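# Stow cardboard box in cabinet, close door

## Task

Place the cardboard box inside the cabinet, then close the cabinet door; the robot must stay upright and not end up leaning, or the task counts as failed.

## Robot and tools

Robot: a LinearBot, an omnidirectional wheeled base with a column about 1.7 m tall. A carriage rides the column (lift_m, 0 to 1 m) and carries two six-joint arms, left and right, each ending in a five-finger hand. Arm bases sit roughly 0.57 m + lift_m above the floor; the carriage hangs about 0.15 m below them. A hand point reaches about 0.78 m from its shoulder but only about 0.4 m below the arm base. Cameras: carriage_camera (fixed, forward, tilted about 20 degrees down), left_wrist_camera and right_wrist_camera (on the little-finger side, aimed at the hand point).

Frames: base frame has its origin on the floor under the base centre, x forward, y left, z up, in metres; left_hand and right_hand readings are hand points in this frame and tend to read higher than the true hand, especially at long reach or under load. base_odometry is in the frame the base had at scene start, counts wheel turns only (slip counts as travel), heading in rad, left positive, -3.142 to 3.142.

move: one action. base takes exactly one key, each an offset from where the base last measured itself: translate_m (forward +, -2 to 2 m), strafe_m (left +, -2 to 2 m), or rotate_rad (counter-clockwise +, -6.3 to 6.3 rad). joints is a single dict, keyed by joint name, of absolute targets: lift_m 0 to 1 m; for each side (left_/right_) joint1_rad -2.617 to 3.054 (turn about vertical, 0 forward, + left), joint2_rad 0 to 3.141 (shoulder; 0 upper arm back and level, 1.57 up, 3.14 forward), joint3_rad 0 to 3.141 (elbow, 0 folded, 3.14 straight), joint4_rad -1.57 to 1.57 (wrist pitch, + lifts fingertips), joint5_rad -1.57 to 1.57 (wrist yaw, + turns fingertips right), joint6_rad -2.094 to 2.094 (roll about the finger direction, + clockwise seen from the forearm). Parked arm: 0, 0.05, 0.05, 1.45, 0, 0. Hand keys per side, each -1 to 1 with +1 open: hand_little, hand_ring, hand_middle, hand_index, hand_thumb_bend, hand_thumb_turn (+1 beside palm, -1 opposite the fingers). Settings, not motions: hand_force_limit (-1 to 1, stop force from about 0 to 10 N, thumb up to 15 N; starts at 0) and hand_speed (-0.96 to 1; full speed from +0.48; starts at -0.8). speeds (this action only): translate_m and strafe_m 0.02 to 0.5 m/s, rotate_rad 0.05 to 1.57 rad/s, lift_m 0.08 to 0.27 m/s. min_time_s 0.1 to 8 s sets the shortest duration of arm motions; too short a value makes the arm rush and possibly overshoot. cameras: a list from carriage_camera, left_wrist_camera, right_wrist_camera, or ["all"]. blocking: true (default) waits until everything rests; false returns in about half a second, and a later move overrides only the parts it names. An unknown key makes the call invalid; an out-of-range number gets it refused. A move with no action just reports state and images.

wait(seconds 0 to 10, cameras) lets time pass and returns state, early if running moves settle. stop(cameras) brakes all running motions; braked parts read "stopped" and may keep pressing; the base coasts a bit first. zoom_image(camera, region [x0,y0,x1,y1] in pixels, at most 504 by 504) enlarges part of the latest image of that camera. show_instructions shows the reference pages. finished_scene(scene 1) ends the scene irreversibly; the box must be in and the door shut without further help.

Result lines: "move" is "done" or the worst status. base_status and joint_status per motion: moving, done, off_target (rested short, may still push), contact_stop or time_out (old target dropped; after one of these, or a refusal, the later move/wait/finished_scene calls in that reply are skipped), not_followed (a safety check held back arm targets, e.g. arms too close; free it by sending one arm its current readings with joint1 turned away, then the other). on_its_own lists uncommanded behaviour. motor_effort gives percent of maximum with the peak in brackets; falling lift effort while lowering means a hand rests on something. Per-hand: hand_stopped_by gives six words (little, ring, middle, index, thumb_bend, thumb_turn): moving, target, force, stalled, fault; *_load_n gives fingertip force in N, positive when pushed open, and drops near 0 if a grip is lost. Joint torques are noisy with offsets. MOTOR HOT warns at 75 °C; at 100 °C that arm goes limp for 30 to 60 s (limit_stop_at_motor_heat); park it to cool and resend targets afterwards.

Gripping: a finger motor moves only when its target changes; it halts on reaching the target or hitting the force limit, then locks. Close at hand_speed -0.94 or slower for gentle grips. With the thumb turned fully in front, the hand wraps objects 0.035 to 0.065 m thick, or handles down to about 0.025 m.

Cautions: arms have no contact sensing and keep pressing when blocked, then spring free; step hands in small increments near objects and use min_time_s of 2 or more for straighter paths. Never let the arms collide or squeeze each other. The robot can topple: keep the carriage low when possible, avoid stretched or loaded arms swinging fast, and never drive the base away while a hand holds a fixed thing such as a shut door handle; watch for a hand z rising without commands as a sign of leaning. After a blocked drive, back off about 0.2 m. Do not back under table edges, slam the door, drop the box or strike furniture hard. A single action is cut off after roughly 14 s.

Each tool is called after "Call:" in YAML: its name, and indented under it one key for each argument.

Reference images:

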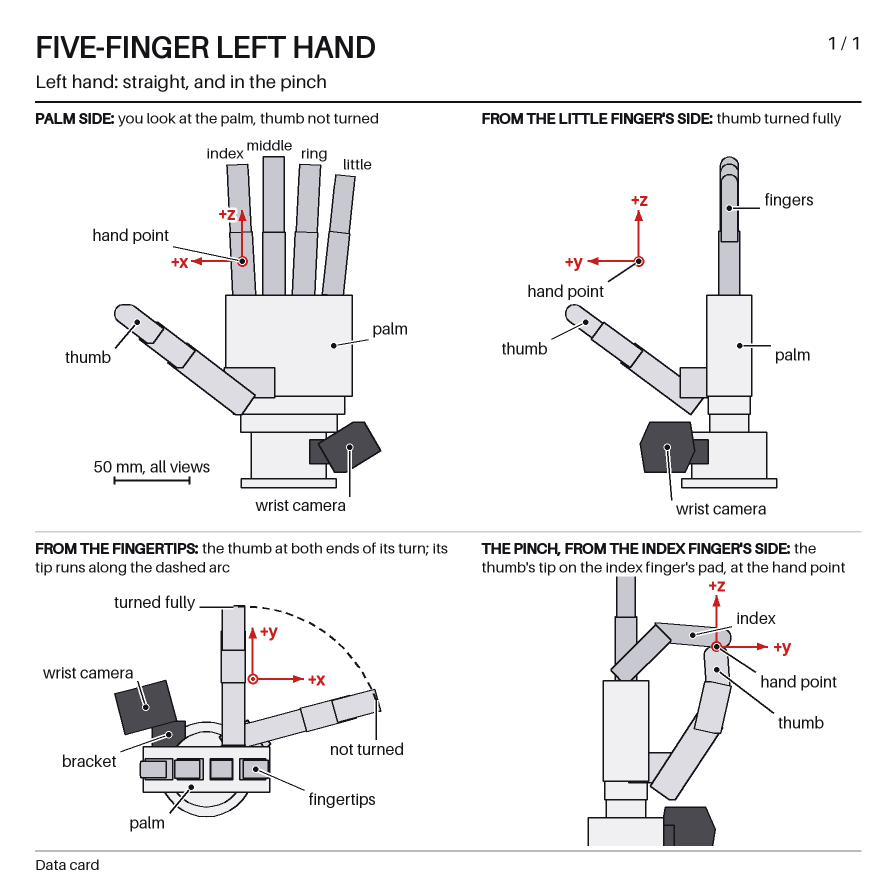

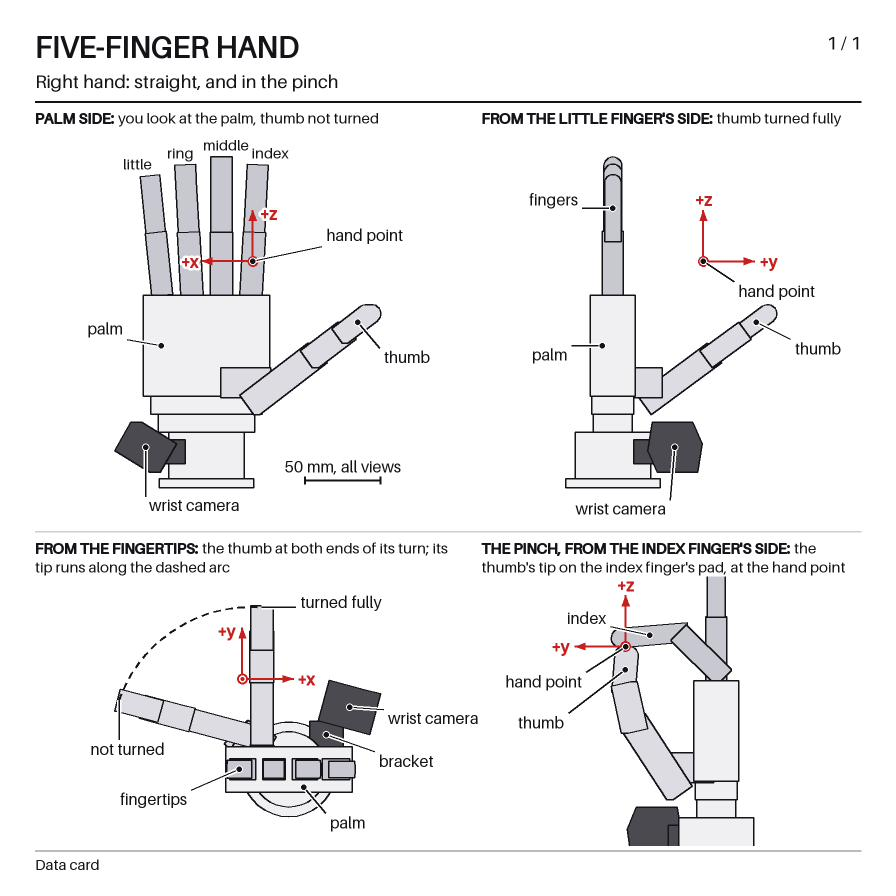

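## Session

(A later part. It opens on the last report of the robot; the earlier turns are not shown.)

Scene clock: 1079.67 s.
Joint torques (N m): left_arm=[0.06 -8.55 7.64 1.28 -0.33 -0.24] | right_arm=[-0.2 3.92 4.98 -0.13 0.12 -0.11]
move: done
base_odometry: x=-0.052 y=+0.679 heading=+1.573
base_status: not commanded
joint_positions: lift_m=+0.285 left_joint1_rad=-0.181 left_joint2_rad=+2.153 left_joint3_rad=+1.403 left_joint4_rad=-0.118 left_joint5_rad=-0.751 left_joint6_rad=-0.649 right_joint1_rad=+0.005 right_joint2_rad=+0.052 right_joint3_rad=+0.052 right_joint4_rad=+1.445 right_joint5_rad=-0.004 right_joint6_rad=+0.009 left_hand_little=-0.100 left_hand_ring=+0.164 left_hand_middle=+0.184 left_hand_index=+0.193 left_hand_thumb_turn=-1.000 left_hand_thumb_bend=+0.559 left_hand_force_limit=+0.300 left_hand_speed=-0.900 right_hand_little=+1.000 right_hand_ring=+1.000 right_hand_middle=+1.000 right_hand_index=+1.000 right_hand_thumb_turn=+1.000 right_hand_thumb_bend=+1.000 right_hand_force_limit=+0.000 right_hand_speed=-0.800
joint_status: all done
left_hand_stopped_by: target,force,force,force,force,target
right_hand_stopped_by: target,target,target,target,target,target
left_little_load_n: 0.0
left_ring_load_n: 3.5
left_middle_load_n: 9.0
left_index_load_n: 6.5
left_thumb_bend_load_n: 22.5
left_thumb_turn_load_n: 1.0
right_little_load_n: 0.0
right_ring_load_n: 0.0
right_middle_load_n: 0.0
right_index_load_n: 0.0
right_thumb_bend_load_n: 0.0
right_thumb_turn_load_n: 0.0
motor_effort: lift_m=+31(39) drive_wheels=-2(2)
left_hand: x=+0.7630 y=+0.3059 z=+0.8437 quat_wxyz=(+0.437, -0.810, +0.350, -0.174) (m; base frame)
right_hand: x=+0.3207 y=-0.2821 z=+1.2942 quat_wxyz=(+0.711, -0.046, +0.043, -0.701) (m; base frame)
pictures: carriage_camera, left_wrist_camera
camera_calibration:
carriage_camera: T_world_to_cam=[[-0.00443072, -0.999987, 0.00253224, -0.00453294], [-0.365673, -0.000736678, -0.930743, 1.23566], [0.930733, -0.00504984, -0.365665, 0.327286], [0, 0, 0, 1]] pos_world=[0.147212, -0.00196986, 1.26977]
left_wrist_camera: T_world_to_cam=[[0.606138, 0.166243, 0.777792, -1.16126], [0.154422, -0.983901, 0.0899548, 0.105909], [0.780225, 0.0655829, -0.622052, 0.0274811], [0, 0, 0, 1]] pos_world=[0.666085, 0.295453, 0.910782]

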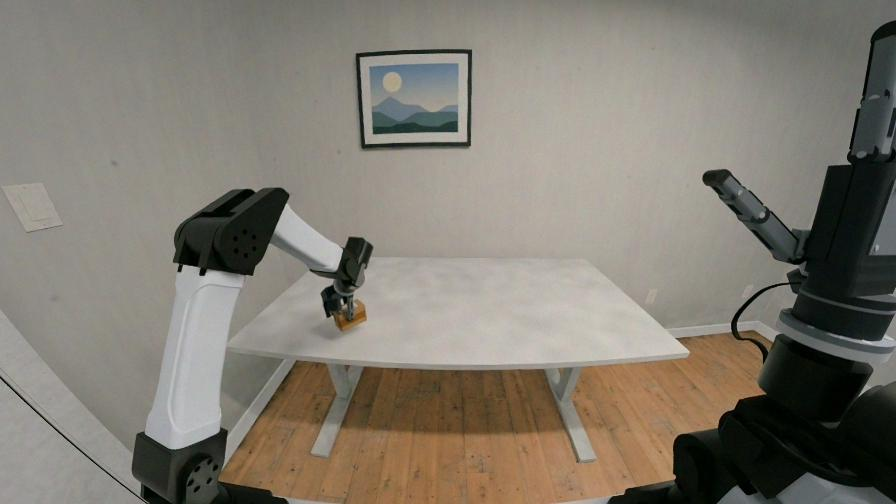

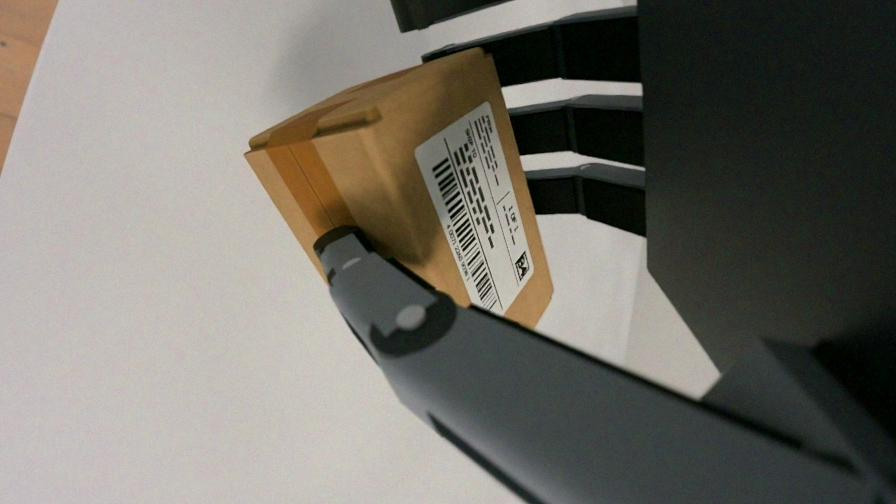

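Call:
move:
  base: {"translate_m": -0.36}
  speeds: {"translate_m": 0.2}

Call:
move:
  base: {"rotate_rad": -1.573}
  speeds: {"rotate_rad": 0.6}
  joints: {"left_joint1_rad": 0.0, "left_joint2_rad": 2.0, "left_joint3_rad": 1.15, "left_joint4_rad": 0.27, "left_joint5_rad": 0.0, "left_joint6_rad": 0.0}
  min_time_s: 4

Call:
move:
  base: {"strafe_m": -0.895}
  speeds: {"strafe_m": 0.25}
  cameras: ["left_wrist_camera", "carriage_camera"]

Scene clock: 1122.57 s.
Joint torques (N m): left_arm=[-0.14 -8.31 7.69 1.29 -0.33 -0.16] | right_arm=[-0.2 3.95 5 -0.14 0.12 -0.11]
move: done
base_odometry: x=-0.051 y=+0.319 heading=+1.573
base_status: done
joint_positions: lift_m=+0.285 left_joint1_rad=-0.182 left_joint2_rad=+2.153 left_joint3_rad=+1.403 left_joint4_rad=-0.118 left_joint5_rad=-0.751 left_joint6_rad=-0.649 right_joint1_rad=+0.005 right_joint2_rad=+0.052 right_joint3_rad=+0.052 right_joint4_rad=+1.445 right_joint5_rad=-0.004 right_joint6_rad=+0.009 left_hand_little=-0.100 left_hand_ring=+0.164 left_hand_middle=+0.184 left_hand_index=+0.193 left_hand_thumb_turn=-1.000 left_hand_thumb_bend=+0.559 left_hand_force_limit=+0.300 left_hand_speed=-0.900 right_hand_little=+1.000 right_hand_ring=+1.000 right_hand_middle=+1.000 right_hand_index=+1.000 right_hand_thumb_turn=+1.000 right_hand_thumb_bend=+1.000 right_hand_force_limit=+0.000 right_hand_speed=-0.800
joint_status: not commanded
left_hand_stopped_by: target,force,force,force,force,target
right_hand_stopped_by: target,target,target,target,target,target
left_little_load_n: 0.0
left_ring_load_n: 4.0
left_middle_load_n: 9.0
left_index_load_n: 6.5
left_thumb_bend_load_n: 22.5
left_thumb_turn_load_n: 1.0
right_little_load_n: 0.0
right_ring_load_n: 0.0
right_middle_load_n: 0.0
right_index_load_n: 0.0
right_thumb_bend_load_n: 0.0
right_thumb_turn_load_n: 0.0
motor_effort: lift_m=+31(31) drive_wheels=-2(15)
left_hand: x=+0.7630 y=+0.3055 z=+0.8437 quat_wxyz=(+0.437, -0.810, +0.351, -0.174) (m; base frame)
right_hand: x=+0.3205 y=-0.2821 z=+1.2943 quat_wxyz=(+0.711, -0.045, +0.043, -0.701) (m; base frame)
pictures: none

Scene clock: 1126.87 s.
Joint torques (N m): left_arm=[0.72 -13.05 5.33 1.89 0.18 0.08] | right_arm=[-0.2 3.96 4.92 -0.14 0.12 -0.11]
move: off_target
base_odometry: x=-0.051 y=+0.319 heading=+0.001
base_status: done
joint_positions: lift_m=+0.285 left_joint1_rad=-0.005 left_joint2_rad=+2.055 left_joint3_rad=+1.156 left_joint4_rad=+0.229 left_joint5_rad=-0.010 left_joint6_rad=-0.009 right_joint1_rad=+0.005 right_joint2_rad=+0.052 right_joint3_rad=+0.052 right_joint4_rad=+1.445 right_joint5_rad=-0.004 right_joint6_rad=+0.009 left_hand_little=-0.100 left_hand_ring=+0.164 left_hand_middle=+0.184 left_hand_index=+0.193 left_hand_thumb_turn=-1.000 left_hand_thumb_bend=+0.559 left_hand_force_limit=+0.300 left_hand_speed=-0.900 right_hand_little=+1.000 right_hand_ring=+1.000 right_hand_middle=+1.000 right_hand_index=+1.000 right_hand_thumb_turn=+1.000 right_hand_thumb_bend=+1.000 right_hand_force_limit=+0.000 right_hand_speed=-0.800
joint_status: left_joint4_rad off_target (ended at +0.229, target +0.270); the others done
left_hand_stopped_by: target,force,force,force,force,target
right_hand_stopped_by: target,target,target,target,target,target
left_little_load_n: 0.0
left_ring_load_n: 4.0
left_middle_load_n: 9.0
left_index_load_n: 6.5
left_thumb_bend_load_n: 22.5
left_thumb_turn_load_n: 1.0
right_little_load_n: 0.0
right_ring_load_n: 0.0
right_middle_load_n: 0.0
right_index_load_n: 0.0
right_thumb_bend_load_n: 0.0
right_thumb_turn_load_n: 0.0
motor_effort: lift_m=+31(31) drive_wheels=+5(13)
left_hand: x=+0.7419 y=+0.2826 z=+0.8276 quat_wxyz=(+0.309, -0.639, +0.634, -0.307) (m; base frame)
right_hand: x=+0.3205 y=-0.2821 z=+1.2943 quat_wxyz=(+0.711, -0.045, +0.043, -0.701) (m; base frame)
pictures: none

Scene clock: 1131.83 s.
Joint torques (N m): left_arm=[0.32 -13.09 5.31 1.89 0.08 0] | right_arm=[-0.17 3.96 4.92 -0.14 0.11 -0.11]
move: done
base_odometry: x=-0.052 y=-0.576 heading=+0.000
base_status: done
joint_positions: lift_m=+0.285 left_joint1_rad=-0.002 left_joint2_rad=+2.054 left_joint3_rad=+1.156 left_joint4_rad=+0.232 left_joint5_rad=-0.005 left_joint6_rad=-0.008 right_joint1_rad=+0.005 right_joint2_rad=+0.052 right_joint3_rad=+0.052 right_joint4_rad=+1.445 right_joint5_rad=-0.003 right_joint6_rad=+0.009 left_hand_little=-0.100 left_hand_ring=+0.164 left_hand_middle=+0.184 left_hand_index=+0.193 left_hand_thumb_turn=-1.000 left_hand_thumb_bend=+0.559 left_hand_force_limit=+0.300 left_hand_speed=-0.900 right_hand_little=+1.000 right_hand_ring=+1.000 right_hand_middle=+1.000 right_hand_index=+1.000 right_hand_thumb_turn=+1.000 right_hand_thumb_bend=+1.000 right_hand_force_limit=+0.000 right_hand_speed=-0.800
joint_status: not commanded
left_hand_stopped_by: target,force,force,force,force,target
right_hand_stopped_by: target,target,target,target,target,target
left_little_load_n: 0.0
left_ring_load_n: 4.0
left_middle_load_n: 9.0
left_index_load_n: 7.0
left_thumb_bend_load_n: 22.5
left_thumb_turn_load_n: 1.0
right_little_load_n: 0.0
right_ring_load_n: 0.0
right_middle_load_n: 0.0
right_index_load_n: 0.0
right_thumb_bend_load_n: 0.0
right_thumb_turn_load_n: 0.0
motor_effort: lift_m=+31(31) drive_wheels=-7(18)
left_hand: x=+0.7426 y=+0.2833 z=+0.8284 quat_wxyz=(+0.309, -0.639, +0.633, -0.309) (m; base frame)
right_hand: x=+0.3205 y=-0.2823 z=+1.2943 quat_wxyz=(+0.711, -0.045, +0.043, -0.701) (m; base frame)
pictures: carriage_camera, left_wrist_camera
camera_calibration:
carriage_camera: T_world_to_cam=[[-0.00443072, -0.999987, 0.00253224, -0.00453294], [-0.365673, -0.000736678, -0.930743, 1.23566], [0.930733, -0.00504984, -0.365665, 0.327286], [0, 0, 0, 1]] pos_world=[0.147212, -0.00196986, 1.26977]
left_wrist_camera: T_world_to_cam=[[0.610195, -0.275541, 0.742792, -0.982045], [-0.556922, -0.816011, 0.154802, 0.515129], [0.563472, -0.508136, -0.651381, 0.383136], [0, 0, 0, 1]] pos_world=[0.670238, 0.344442, 0.89928]

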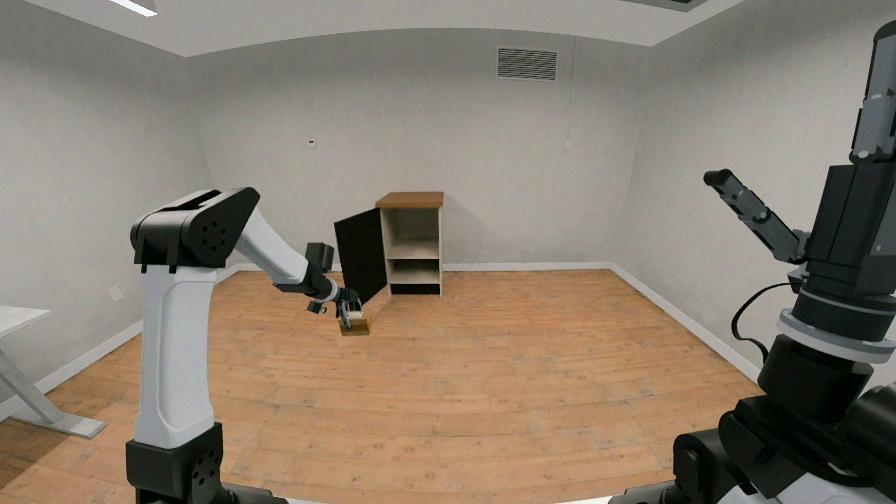

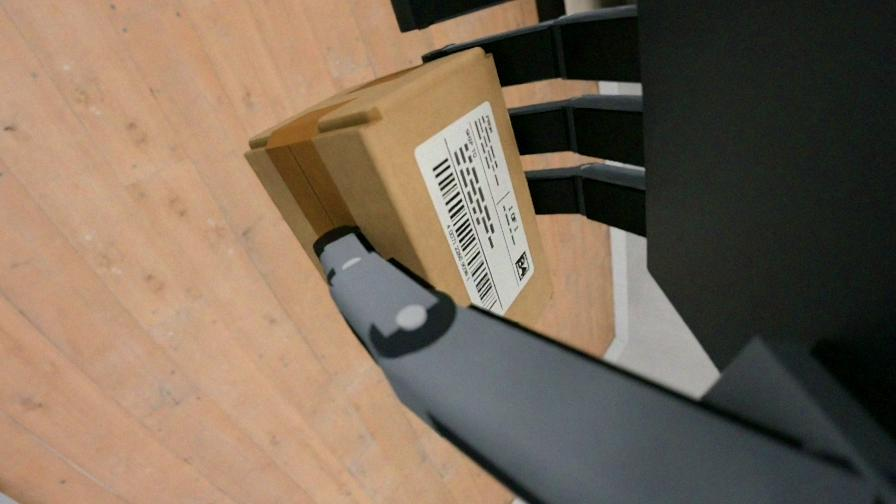

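Call:
move:
  base: {"translate_m": 0.98}
  speeds: {"translate_m": 0.3}

Call:
move:
  joints: {"lift_m": 0.09, "left_joint1_rad": 0.0, "left_joint2_rad": 2.44, "left_joint3_rad": 1.461, "left_joint4_rad": 0.43, "left_joint5_rad": 0.0, "left_joint6_rad": 0.0}
  min_time_s: 3
  cameras: ["left_wrist_camera", "carriage_camera"]

Call:
zoom_image:
  camera: "carriage_camera"
  region: [280, 150, 480, 350]

Scene clock: 1142.20 s.
Joint torques (N m): left_arm=[0.64 -13.23 5.35 1.79 0.09 0.03] | right_arm=[-0.17 3.96 4.88 -0.17 0.11 -0.11]
move: done
base_odometry: x=+0.928 y=-0.576 heading=-0.001
base_status: done
joint_positions: lift_m=+0.285 left_joint1_rad=-0.002 left_joint2_rad=+2.052 left_joint3_rad=+1.156 left_joint4_rad=+0.234 left_joint5_rad=-0.005 left_joint6_rad=-0.008 right_joint1_rad=+0.005 right_joint2_rad=+0.052 right_joint3_rad=+0.052 right_joint4_rad=+1.446 right_joint5_rad=-0.003 right_joint6_rad=+0.009 left_hand_little=-0.100 left_hand_ring=+0.164 left_hand_middle=+0.184 left_hand_index=+0.193 left_hand_thumb_turn=-1.000 left_hand_thumb_bend=+0.559 left_hand_force_limit=+0.300 left_hand_speed=-0.900 right_hand_little=+1.000 right_hand_ring=+1.000 right_hand_middle=+1.000 right_hand_index=+1.000 right_hand_thumb_turn=+1.000 right_hand_thumb_bend=+1.000 right_hand_force_limit=+0.000 right_hand_speed=-0.800
joint_status: not commanded
left_hand_stopped_by: target,force,force,force,force,target
right_hand_stopped_by: target,target,target,target,target,target
left_little_load_n: 0.0
left_ring_load_n: 4.0
left_middle_load_n: 9.0
left_index_load_n: 6.5
left_thumb_bend_load_n: 23.0
left_thumb_turn_load_n: 1.0
right_little_load_n: 0.0
right_ring_load_n: 0.0
right_middle_load_n: 0.0
right_index_load_n: 0.0
right_thumb_bend_load_n: 0.0
right_thumb_turn_load_n: 0.0
motor_effort: lift_m=+31(31) drive_wheels=-5(14)
left_hand: x=+0.7433 y=+0.2833 z=+0.8299 quat_wxyz=(+0.310, -0.638, +0.633, -0.310) (m; base frame)
right_hand: x=+0.3203 y=-0.2823 z=+1.2944 quat_wxyz=(+0.711, -0.045, +0.043, -0.701) (m; base frame)
pictures: none

Scene clock: 1145.50 s.
Joint torques (N m): left_arm=[0.62 -9.11 8.8 1.97 0.09 0.02] | right_arm=[-0.17 3.96 4.92 -0.14 0.11 -0.11]
move: off_target
base_odometry: x=+0.928 y=-0.576 heading=-0.001
base_status: not commanded
joint_positions: lift_m=+0.090 left_joint1_rad=-0.002 left_joint2_rad=+2.425 left_joint3_rad=+1.429 left_joint4_rad=+0.387 left_joint5_rad=-0.005 left_joint6_rad=-0.008 right_joint1_rad=+0.005 right_joint2_rad=+0.052 right_joint3_rad=+0.052 right_joint4_rad=+1.446 right_joint5_rad=-0.003 right_joint6_rad=+0.009 left_hand_little=-0.100 left_hand_ring=+0.164 left_hand_middle=+0.184 left_hand_index=+0.193 left_hand_thumb_turn=-1.000 left_hand_thumb_bend=+0.559 left_hand_force_limit=+0.300 left_hand_speed=-0.900 right_hand_little=+1.000 right_hand_ring=+1.000 right_hand_middle=+1.000 right_hand_index=+1.000 right_hand_thumb_turn=+1.000 right_hand_thumb_bend=+1.000 right_hand_force_limit=+0.000 right_hand_speed=-0.800
joint_status: left_joint4_rad off_target (ended at +0.387, target +0.430); the others done
left_hand_stopped_by: target,force,force,force,force,target
right_hand_stopped_by: target,target,target,target,target,target
left_little_load_n: 0.0
left_ring_load_n: 3.5
left_middle_load_n: 9.0
left_index_load_n: 7.0
left_thumb_bend_load_n: 23.0
left_thumb_turn_load_n: 1.0
right_little_load_n: 0.0
right_ring_load_n: -0.5
right_middle_load_n: 0.0
right_index_load_n: 0.0
right_thumb_bend_load_n: 0.0
right_thumb_turn_load_n: 0.0
motor_effort: lift_m=+34(36) drive_wheels=-4(5)
left_hand: x=+0.8151 y=+0.2832 z=+0.5647 quat_wxyz=(+0.327, -0.629, +0.624, -0.327) (m; base frame)
right_hand: x=+0.3203 y=-0.2823 z=+1.0991 quat_wxyz=(+0.711, -0.045, +0.043, -0.701) (m; base frame)
pictures: carriage_camera, left_wrist_camera
camera_calibration:
carriage_camera: T_world_to_cam=[[-0.00443072, -0.999987, 0.00253224, -0.00403864], [-0.365673, -0.000736678, -0.930743, 1.05398], [0.930733, -0.00504984, -0.365665, 0.255908], [0, 0, 0, 1]] pos_world=[0.147212, -0.00196986, 1.07457]
left_wrist_camera: T_world_to_cam=[[0.565856, -0.275448, 0.777133, -0.81374], [-0.565007, -0.815989, 0.12218, 0.621219], [0.600478, -0.508222, -0.617363, 0.121162], [0, 0, 0, 1]] pos_world=[0.738698, 0.344342, 0.631284]

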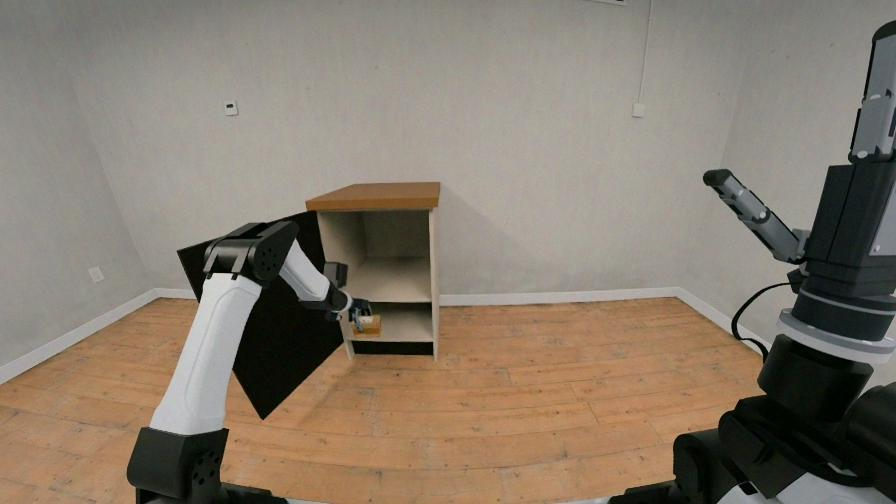

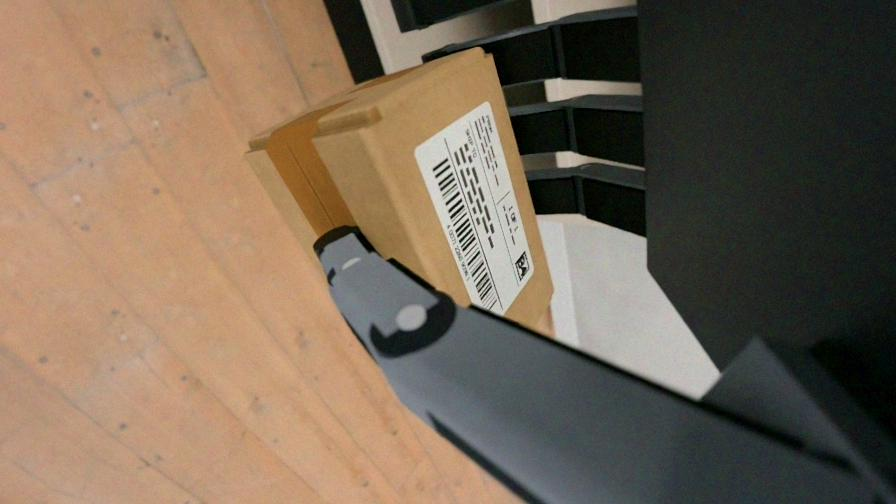

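Scaled by 2.520 from the camera's 896x504 image, which has a finer 1280x720 frame.

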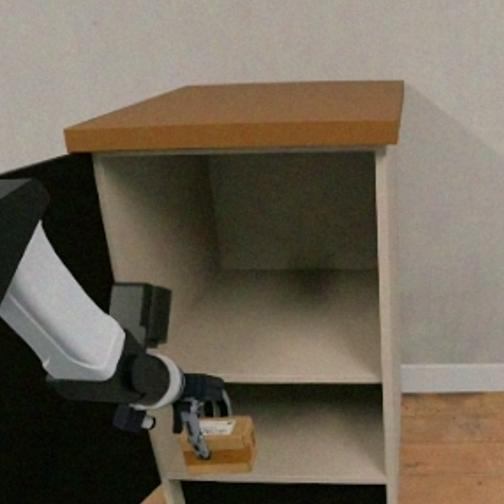

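Call:
move:
  base: {"translate_m": 0.25}
  speeds: {"translate_m": 0.15}
  cameras: ["left_wrist_camera", "carriage_camera"]

Call:
zoom_image:
  camera: "carriage_camera"
  region: [260, 170, 460, 370]

Scene clock: 1167.10 s.
Joint torques (N m): left_arm=[0.75 -9.13 9.01 1.88 0.11 0.01] | right_arm=[-0.17 3.96 5.03 -0.16 0.11 -0.11]
move: done
base_odometry: x=+1.178 y=-0.577 heading=-0.001
base_status: done
joint_positions: lift_m=+0.090 left_joint1_rad=-0.002 left_joint2_rad=+2.425 left_joint3_rad=+1.429 left_joint4_rad=+0.392 left_joint5_rad=-0.005 left_joint6_rad=-0.008 right_joint1_rad=+0.005 right_joint2_rad=+0.052 right_joint3_rad=+0.052 right_joint4_rad=+1.447 right_joint5_rad=-0.003 right_joint6_rad=+0.009 left_hand_little=-0.100 left_hand_ring=+0.164 left_hand_middle=+0.184 left_hand_index=+0.193 left_hand_thumb_turn=-1.000 left_hand_thumb_bend=+0.559 left_hand_force_limit=+0.300 left_hand_speed=-0.900 right_hand_little=+1.000 right_hand_ring=+1.000 right_hand_middle=+1.000 right_hand_index=+1.000 right_hand_thumb_turn=+1.000 right_hand_thumb_bend=+1.000 right_hand_force_limit=+0.000 right_hand_speed=-0.800
joint_status: not commanded
left_hand_stopped_by: target,force,force,force,force,target
right_hand_stopped_by: target,target,target,target,target,target
left_little_load_n: 0.0
left_ring_load_n: 4.0
left_middle_load_n: 9.0
left_index_load_n: 6.5
left_thumb_bend_load_n: 22.5
left_thumb_turn_load_n: 1.0
right_little_load_n: 0.0
right_ring_load_n: 0.0
right_middle_load_n: 0.0
right_index_load_n: 0.0
right_thumb_bend_load_n: 0.0
right_thumb_turn_load_n: 0.0
motor_effort: lift_m=+34(34) drive_wheels=-5(13)
left_hand: x=+0.8161 y=+0.2832 z=+0.5657 quat_wxyz=(+0.329, -0.629, +0.623, -0.329) (m; base frame)
right_hand: x=+0.3201 y=-0.2823 z=+1.0992 quat_wxyz=(+0.711, -0.045, +0.043, -0.701) (m; base frame)
pictures: carriage_camera, left_wrist_camera
camera_calibration:
carriage_camera: T_world_to_cam=[[-0.00443072, -0.999987, 0.00253224, -0.00403864], [-0.365673, -0.000736678, -0.930743, 1.05398], [0.930733, -0.00504984, -0.365665, 0.255908], [0, 0, 0, 1]] pos_world=[0.147212, -0.00196986, 1.07457]
left_wrist_camera: T_world_to_cam=[[0.562004, -0.275477, 0.779912, -0.813491], [-0.565633, -0.81597, 0.119382, 0.623771], [0.603498, -0.508237, -0.614398, 0.116997], [0, 0, 0, 1]] pos_world=[0.739404, 0.344342, 0.631868]

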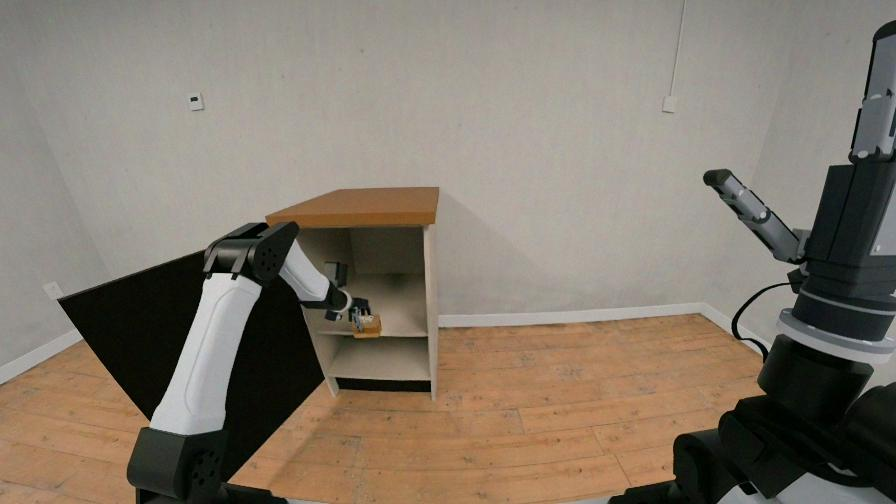

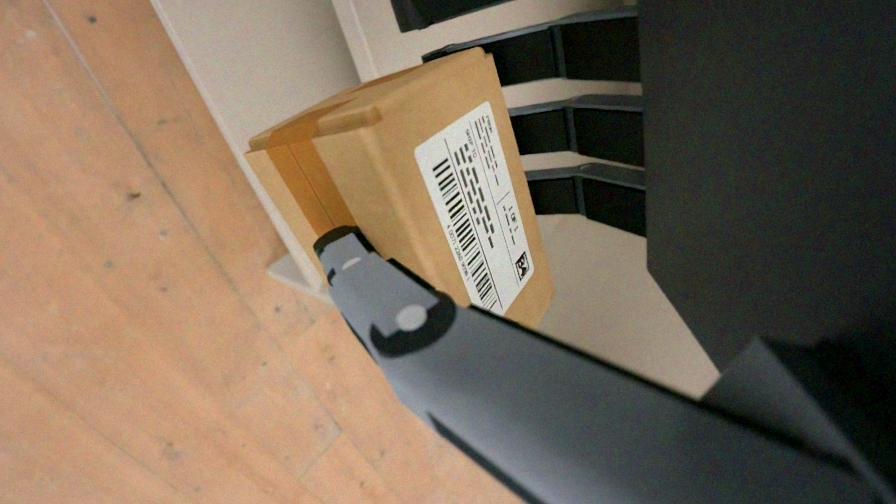

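Scaled by 2.520 from the camera's 896x504 image, which has a finer 1280x720 frame.

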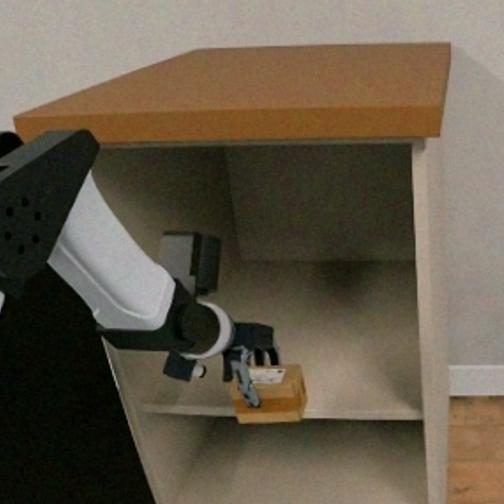

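Call:
move:
  base: {"translate_m": 0.187}
  speeds: {"translate_m": 0.08}
  cameras: ["left_wrist_camera", "carriage_camera"]

Call:
zoom_image:
  camera: "carriage_camera"
  region: [240, 190, 440, 390]

Scene clock: 1178.77 s.
Joint torques (N m): left_arm=[0.57 -8.99 8.58 1.85 0.11 -0.03] | right_arm=[-0.17 3.96 4.83 -0.17 0.11 -0.11]
move: done
base_odometry: x=+1.365 y=-0.577 heading=-0.001
base_status: done
joint_positions: lift_m=+0.090 left_joint1_rad=-0.002 left_joint2_rad=+2.425 left_joint3_rad=+1.429 left_joint4_rad=+0.394 left_joint5_rad=-0.005 left_joint6_rad=-0.008 right_joint1_rad=+0.005 right_joint2_rad=+0.052 right_joint3_rad=+0.052 right_joint4_rad=+1.447 right_joint5_rad=-0.003 right_joint6_rad=+0.009 left_hand_little=-0.100 left_hand_ring=+0.164 left_hand_middle=+0.184 left_hand_index=+0.193 left_hand_thumb_turn=-1.000 left_hand_thumb_bend=+0.559 left_hand_force_limit=+0.300 left_hand_speed=-0.900 right_hand_little=+1.000 right_hand_ring=+1.000 right_hand_middle=+1.000 right_hand_index=+1.000 right_hand_thumb_turn=+1.000 right_hand_thumb_bend=+1.000 right_hand_force_limit=+0.000 right_hand_speed=-0.800
joint_status: not commanded
left_hand_stopped_by: target,force,force,force,force,target
right_hand_stopped_by: target,target,target,target,target,target
left_little_load_n: 0.0
left_ring_load_n: 3.5
left_middle_load_n: 9.5
left_index_load_n: 6.5
left_thumb_bend_load_n: 23.0
left_thumb_turn_load_n: 1.0
right_little_load_n: 0.0
right_ring_load_n: 0.0
right_middle_load_n: 0.0
right_index_load_n: 0.0
right_thumb_bend_load_n: 0.0
right_thumb_turn_load_n: -0.5
motor_effort: lift_m=+34(34) drive_wheels=-4(13)
left_hand: x=+0.8164 y=+0.2832 z=+0.5659 quat_wxyz=(+0.329, -0.628, +0.623, -0.329) (m; base frame)
right_hand: x=+0.3200 y=-0.2823 z=+1.0992 quat_wxyz=(+0.711, -0.045, +0.042, -0.701) (m; base frame)
pictures: carriage_camera, left_wrist_camera
camera_calibration:
carriage_camera: T_world_to_cam=[[-0.00443072, -0.999987, 0.00253224, -0.00403864], [-0.365673, -0.000736678, -0.930743, 1.05398], [0.930733, -0.00504984, -0.365665, 0.255908], [0, 0, 0, 1]] pos_world=[0.147212, -0.00196986, 1.07457]
left_wrist_camera: T_world_to_cam=[[0.560776, -0.275403, 0.780822, -0.813448], [-0.56578, -0.815993, 0.118527, 0.624518], [0.604503, -0.508241, -0.613407, 0.115627], [0, 0, 0, 1]] pos_world=[0.739605, 0.344342, 0.632063]

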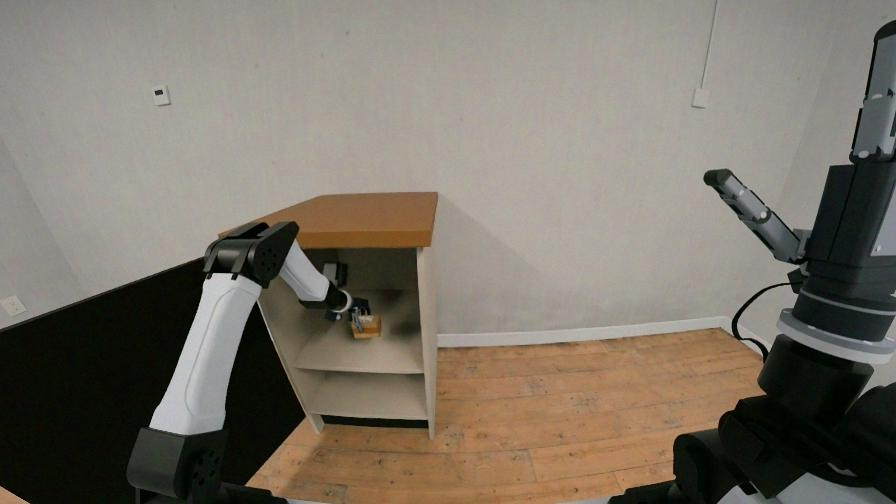

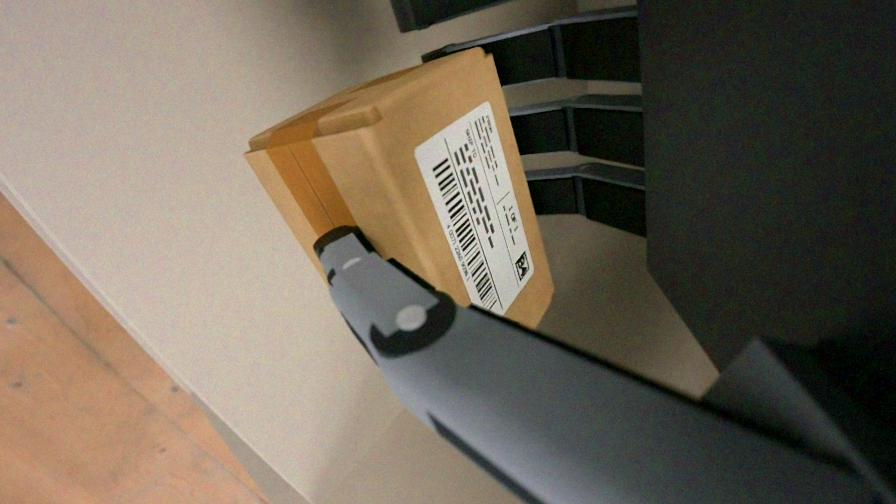

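Scaled by 2.520 from the camera's 896x504 image, which has a finer 1280x720 frame.

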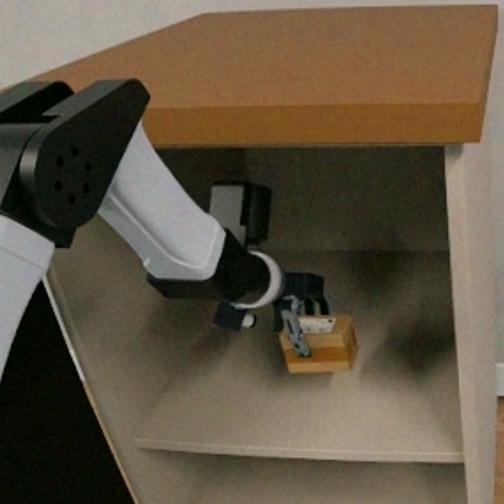

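Call:
move:
  joints: {"lift_m": 0.045}
  speeds: {"lift_m": 0.08}
  cameras: ["left_wrist_camera"]

Call:
move:
  joints: {"lift_m": 0.03}
  speeds: {"lift_m": 0.08}
  cameras: ["left_wrist_camera"]

Scene clock: 1187.17 s.
Joint torques (N m): left_arm=[0.44 -9.5 8.38 1.85 0.15 0.01] | right_arm=[-0.17 3.96 4.92 -0.16 0.12 -0.11]
move: done
base_odometry: x=+1.365 y=-0.577 heading=-0.001
base_status: not commanded
joint_positions: lift_m=+0.045 left_joint1_rad=-0.002 left_joint2_rad=+2.431 left_joint3_rad=+1.434 left_joint4_rad=+0.399 left_joint5_rad=-0.005 left_joint6_rad=-0.008 right_joint1_rad=+0.005 right_joint2_rad=+0.052 right_joint3_rad=+0.052 right_joint4_rad=+1.447 right_joint5_rad=-0.003 right_joint6_rad=+0.009 left_hand_little=-0.100 left_hand_ring=+0.164 left_hand_middle=+0.184 left_hand_index=+0.193 left_hand_thumb_turn=-1.000 left_hand_thumb_bend=+0.559 left_hand_force_limit=+0.300 left_hand_speed=-0.900 right_hand_little=+1.000 right_hand_ring=+1.000 right_hand_middle=+1.000 right_hand_index=+1.000 right_hand_thumb_turn=+1.000 right_hand_thumb_bend=+1.000 right_hand_force_limit=+0.000 right_hand_speed=-0.800
joint_status: all done
left_hand_stopped_by: target,force,force,force,force,target
right_hand_stopped_by: target,target,target,target,target,target
left_little_load_n: 0.0
left_ring_load_n: 3.5
left_middle_load_n: 9.0
left_index_load_n: 7.0
left_thumb_bend_load_n: 23.0
left_thumb_turn_load_n: 1.0
right_little_load_n: 0.0
right_ring_load_n: 0.0
right_middle_load_n: 0.0
right_index_load_n: 0.0
right_thumb_bend_load_n: 0.0
right_thumb_turn_load_n: 0.0
motor_effort: lift_m=+32(34) drive_wheels=-4(4)
left_hand: x=+0.8179 y=+0.2832 z=+0.5201 quat_wxyz=(+0.331, -0.628, +0.623, -0.330) (m; base frame)
right_hand: x=+0.3200 y=-0.2823 z=+1.0543 quat_wxyz=(+0.711, -0.045, +0.042, -0.701) (m; base frame)
pictures: left_wrist_camera
camera_calibration:
left_wrist_camera: T_world_to_cam=[[0.558036, -0.275808, 0.78264, -0.777072], [-0.56635, -0.815921, 0.116281, 0.632436], [0.606501, -0.508137, -0.611517, 0.0839312], [0, 0, 0, 1]] pos_world=[0.74091, 0.344343, 0.585953]

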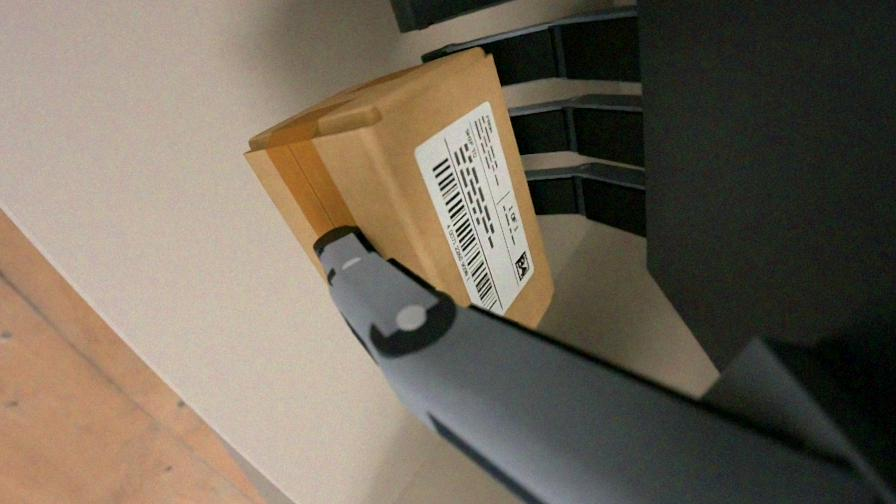

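Scene clock: 1187.73 s.
Joint torques (N m): left_arm=[0.61 -9.85 8.2 1.84 0.08 0] | right_arm=[-0.18 3.97 4.96 -0.16 0.11 -0.11]
move: done
base_odometry: x=+1.365 y=-0.577 heading=-0.001
base_status: not commanded
joint_positions: lift_m=+0.030 left_joint1_rad=-0.002 left_joint2_rad=+2.433 left_joint3_rad=+1.436 left_joint4_rad=+0.401 left_joint5_rad=-0.005 left_joint6_rad=-0.008 right_joint1_rad=+0.005 right_joint2_rad=+0.052 right_joint3_rad=+0.052 right_joint4_rad=+1.447 right_joint5_rad=-0.003 right_joint6_rad=+0.009 left_hand_little=-0.100 left_hand_ring=+0.164 left_hand_middle=+0.184 left_hand_index=+0.193 left_hand_thumb_turn=-1.000 left_hand_thumb_bend=+0.559 left_hand_force_limit=+0.300 left_hand_speed=-0.900 right_hand_little=+1.000 right_hand_ring=+1.000 right_hand_middle=+1.000 right_hand_index=+1.000 right_hand_thumb_turn=+1.000 right_hand_thumb_bend=+1.000 right_hand_force_limit=+0.000 right_hand_speed=-0.800
joint_status: all done
left_hand_stopped_by: target,force,force,force,force,target
right_hand_stopped_by: target,target,target,target,target,target
left_little_load_n: 0.0
left_ring_load_n: 3.5
left_middle_load_n: 9.0
left_index_load_n: 6.5
left_thumb_bend_load_n: 22.5
left_thumb_turn_load_n: 1.0
right_little_load_n: 0.0
right_ring_load_n: 0.0
right_middle_load_n: -0.5
right_index_load_n: 0.0
right_thumb_bend_load_n: 0.0
right_thumb_turn_load_n: 0.0
motor_effort: lift_m=+32(33) drive_wheels=-4(4)
left_hand: x=+0.8187 y=+0.2832 z=+0.5051 quat_wxyz=(+0.331, -0.627, +0.622, -0.331) (m; base frame)
right_hand: x=+0.3200 y=-0.2823 z=+1.0393 quat_wxyz=(+0.711, -0.045, +0.042, -0.701) (m; base frame)
pictures: left_wrist_camera
camera_calibration:
left_wrist_camera: T_world_to_cam=[[0.556255, -0.275786, 0.783915, -0.764999], [-0.5666, -0.815928, 0.115003, 0.635452], [0.607902, -0.508137, -0.610124, 0.0724934], [0, 0, 0, 1]] pos_world=[0.741513, 0.344343, 0.570846]

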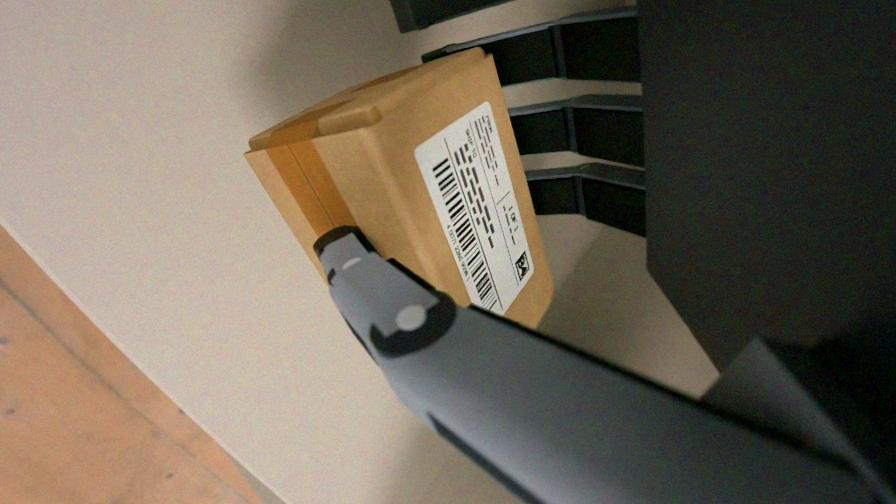

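Call:
move:
  joints: {"lift_m": 0.02}
  speeds: {"lift_m": 0.08}
  cameras: ["left_wrist_camera", "carriage_camera"]

Call:
zoom_image:
  camera: "carriage_camera"
  region: [320, 270, 420, 370]

Scene clock: 1193.17 s.
Joint torques (N m): left_arm=[0.61 -10.14 7.71 1.82 0.13 0] | right_arm=[-0.17 3.96 4.89 -0.13 0.11 -0.11]
move: done
base_odometry: x=+1.365 y=-0.577 heading=-0.001
base_status: not commanded
joint_positions: lift_m=+0.020 left_joint1_rad=-0.002 left_joint2_rad=+2.437 left_joint3_rad=+1.438 left_joint4_rad=+0.402 left_joint5_rad=-0.005 left_joint6_rad=-0.008 right_joint1_rad=+0.005 right_joint2_rad=+0.052 right_joint3_rad=+0.052 right_joint4_rad=+1.447 right_joint5_rad=-0.003 right_joint6_rad=+0.009 left_hand_little=-0.100 left_hand_ring=+0.164 left_hand_middle=+0.184 left_hand_index=+0.193 left_hand_thumb_turn=-1.000 left_hand_thumb_bend=+0.559 left_hand_force_limit=+0.300 left_hand_speed=-0.900 right_hand_little=+1.000 right_hand_ring=+1.000 right_hand_middle=+1.000 right_hand_index=+1.000 right_hand_thumb_turn=+1.000 right_hand_thumb_bend=+1.000 right_hand_force_limit=+0.000 right_hand_speed=-0.800
joint_status: all done
left_hand_stopped_by: target,force,force,force,force,target
right_hand_stopped_by: target,target,target,target,target,target
left_little_load_n: 0.5
left_ring_load_n: 4.0
left_middle_load_n: 9.0
left_index_load_n: 6.5
left_thumb_bend_load_n: 22.5
left_thumb_turn_load_n: 1.0
right_little_load_n: 0.0
right_ring_load_n: 0.0
right_middle_load_n: 0.0
right_index_load_n: 0.0
right_thumb_bend_load_n: 0.0
right_thumb_turn_load_n: 0.0
motor_effort: lift_m=+33(36) drive_wheels=+3(4)
left_hand: x=+0.8188 y=+0.2832 z=+0.4938 quat_wxyz=(+0.331, -0.628, +0.622, -0.331) (m; base frame)
right_hand: x=+0.3200 y=-0.2823 z=+1.0293 quat_wxyz=(+0.711, -0.045, +0.042, -0.701) (m; base frame)
pictures: carriage_camera, left_wrist_camera
camera_calibration:
carriage_camera: T_world_to_cam=[[-0.00443072, -0.999987, 0.00253224, -0.00386164], [-0.365673, -0.000736678, -0.930743, 0.988919], [0.930733, -0.00504984, -0.365665, 0.230348], [0, 0, 0, 1]] pos_world=[0.147212, -0.00196986, 1.00467]
left_wrist_camera: T_world_to_cam=[[0.557168, -0.275765, 0.783274, -0.75658], [-0.566454, -0.815935, 0.115673, 0.636382], [0.607202, -0.508138, -0.610821, 0.0663896], [0, 0, 0, 1]] pos_world=[0.741711, 0.344343, 0.559549]

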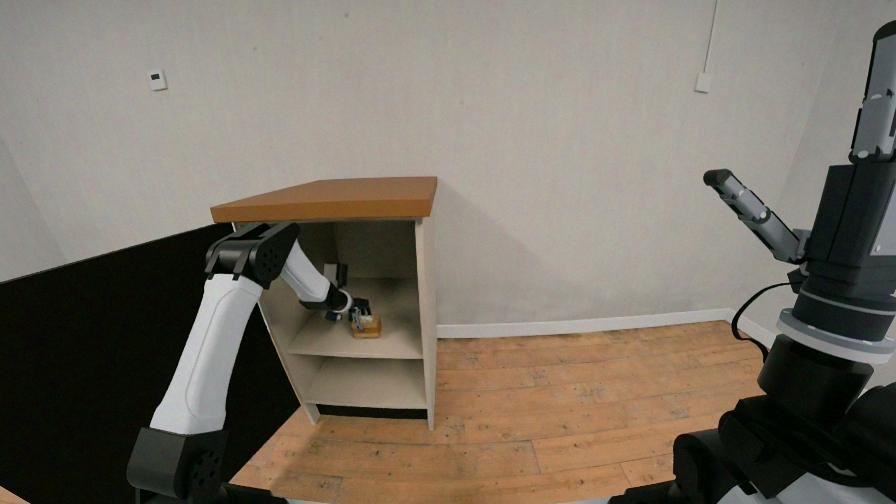

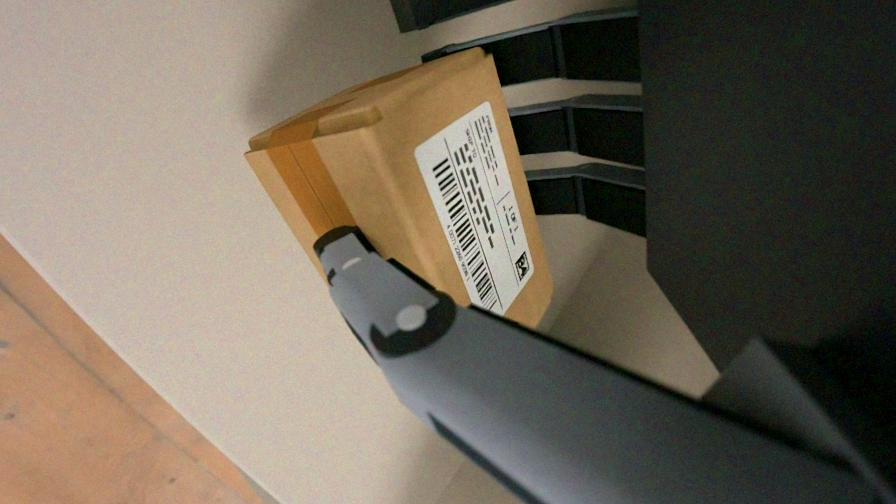

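Scaled by 5.040 from the camera's 896x504 image, which has a finer 1280x720 frame.

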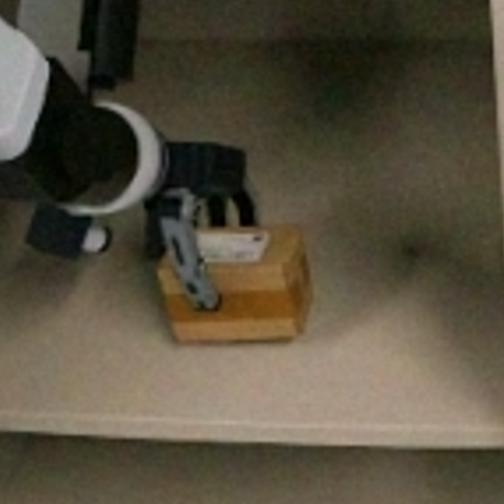

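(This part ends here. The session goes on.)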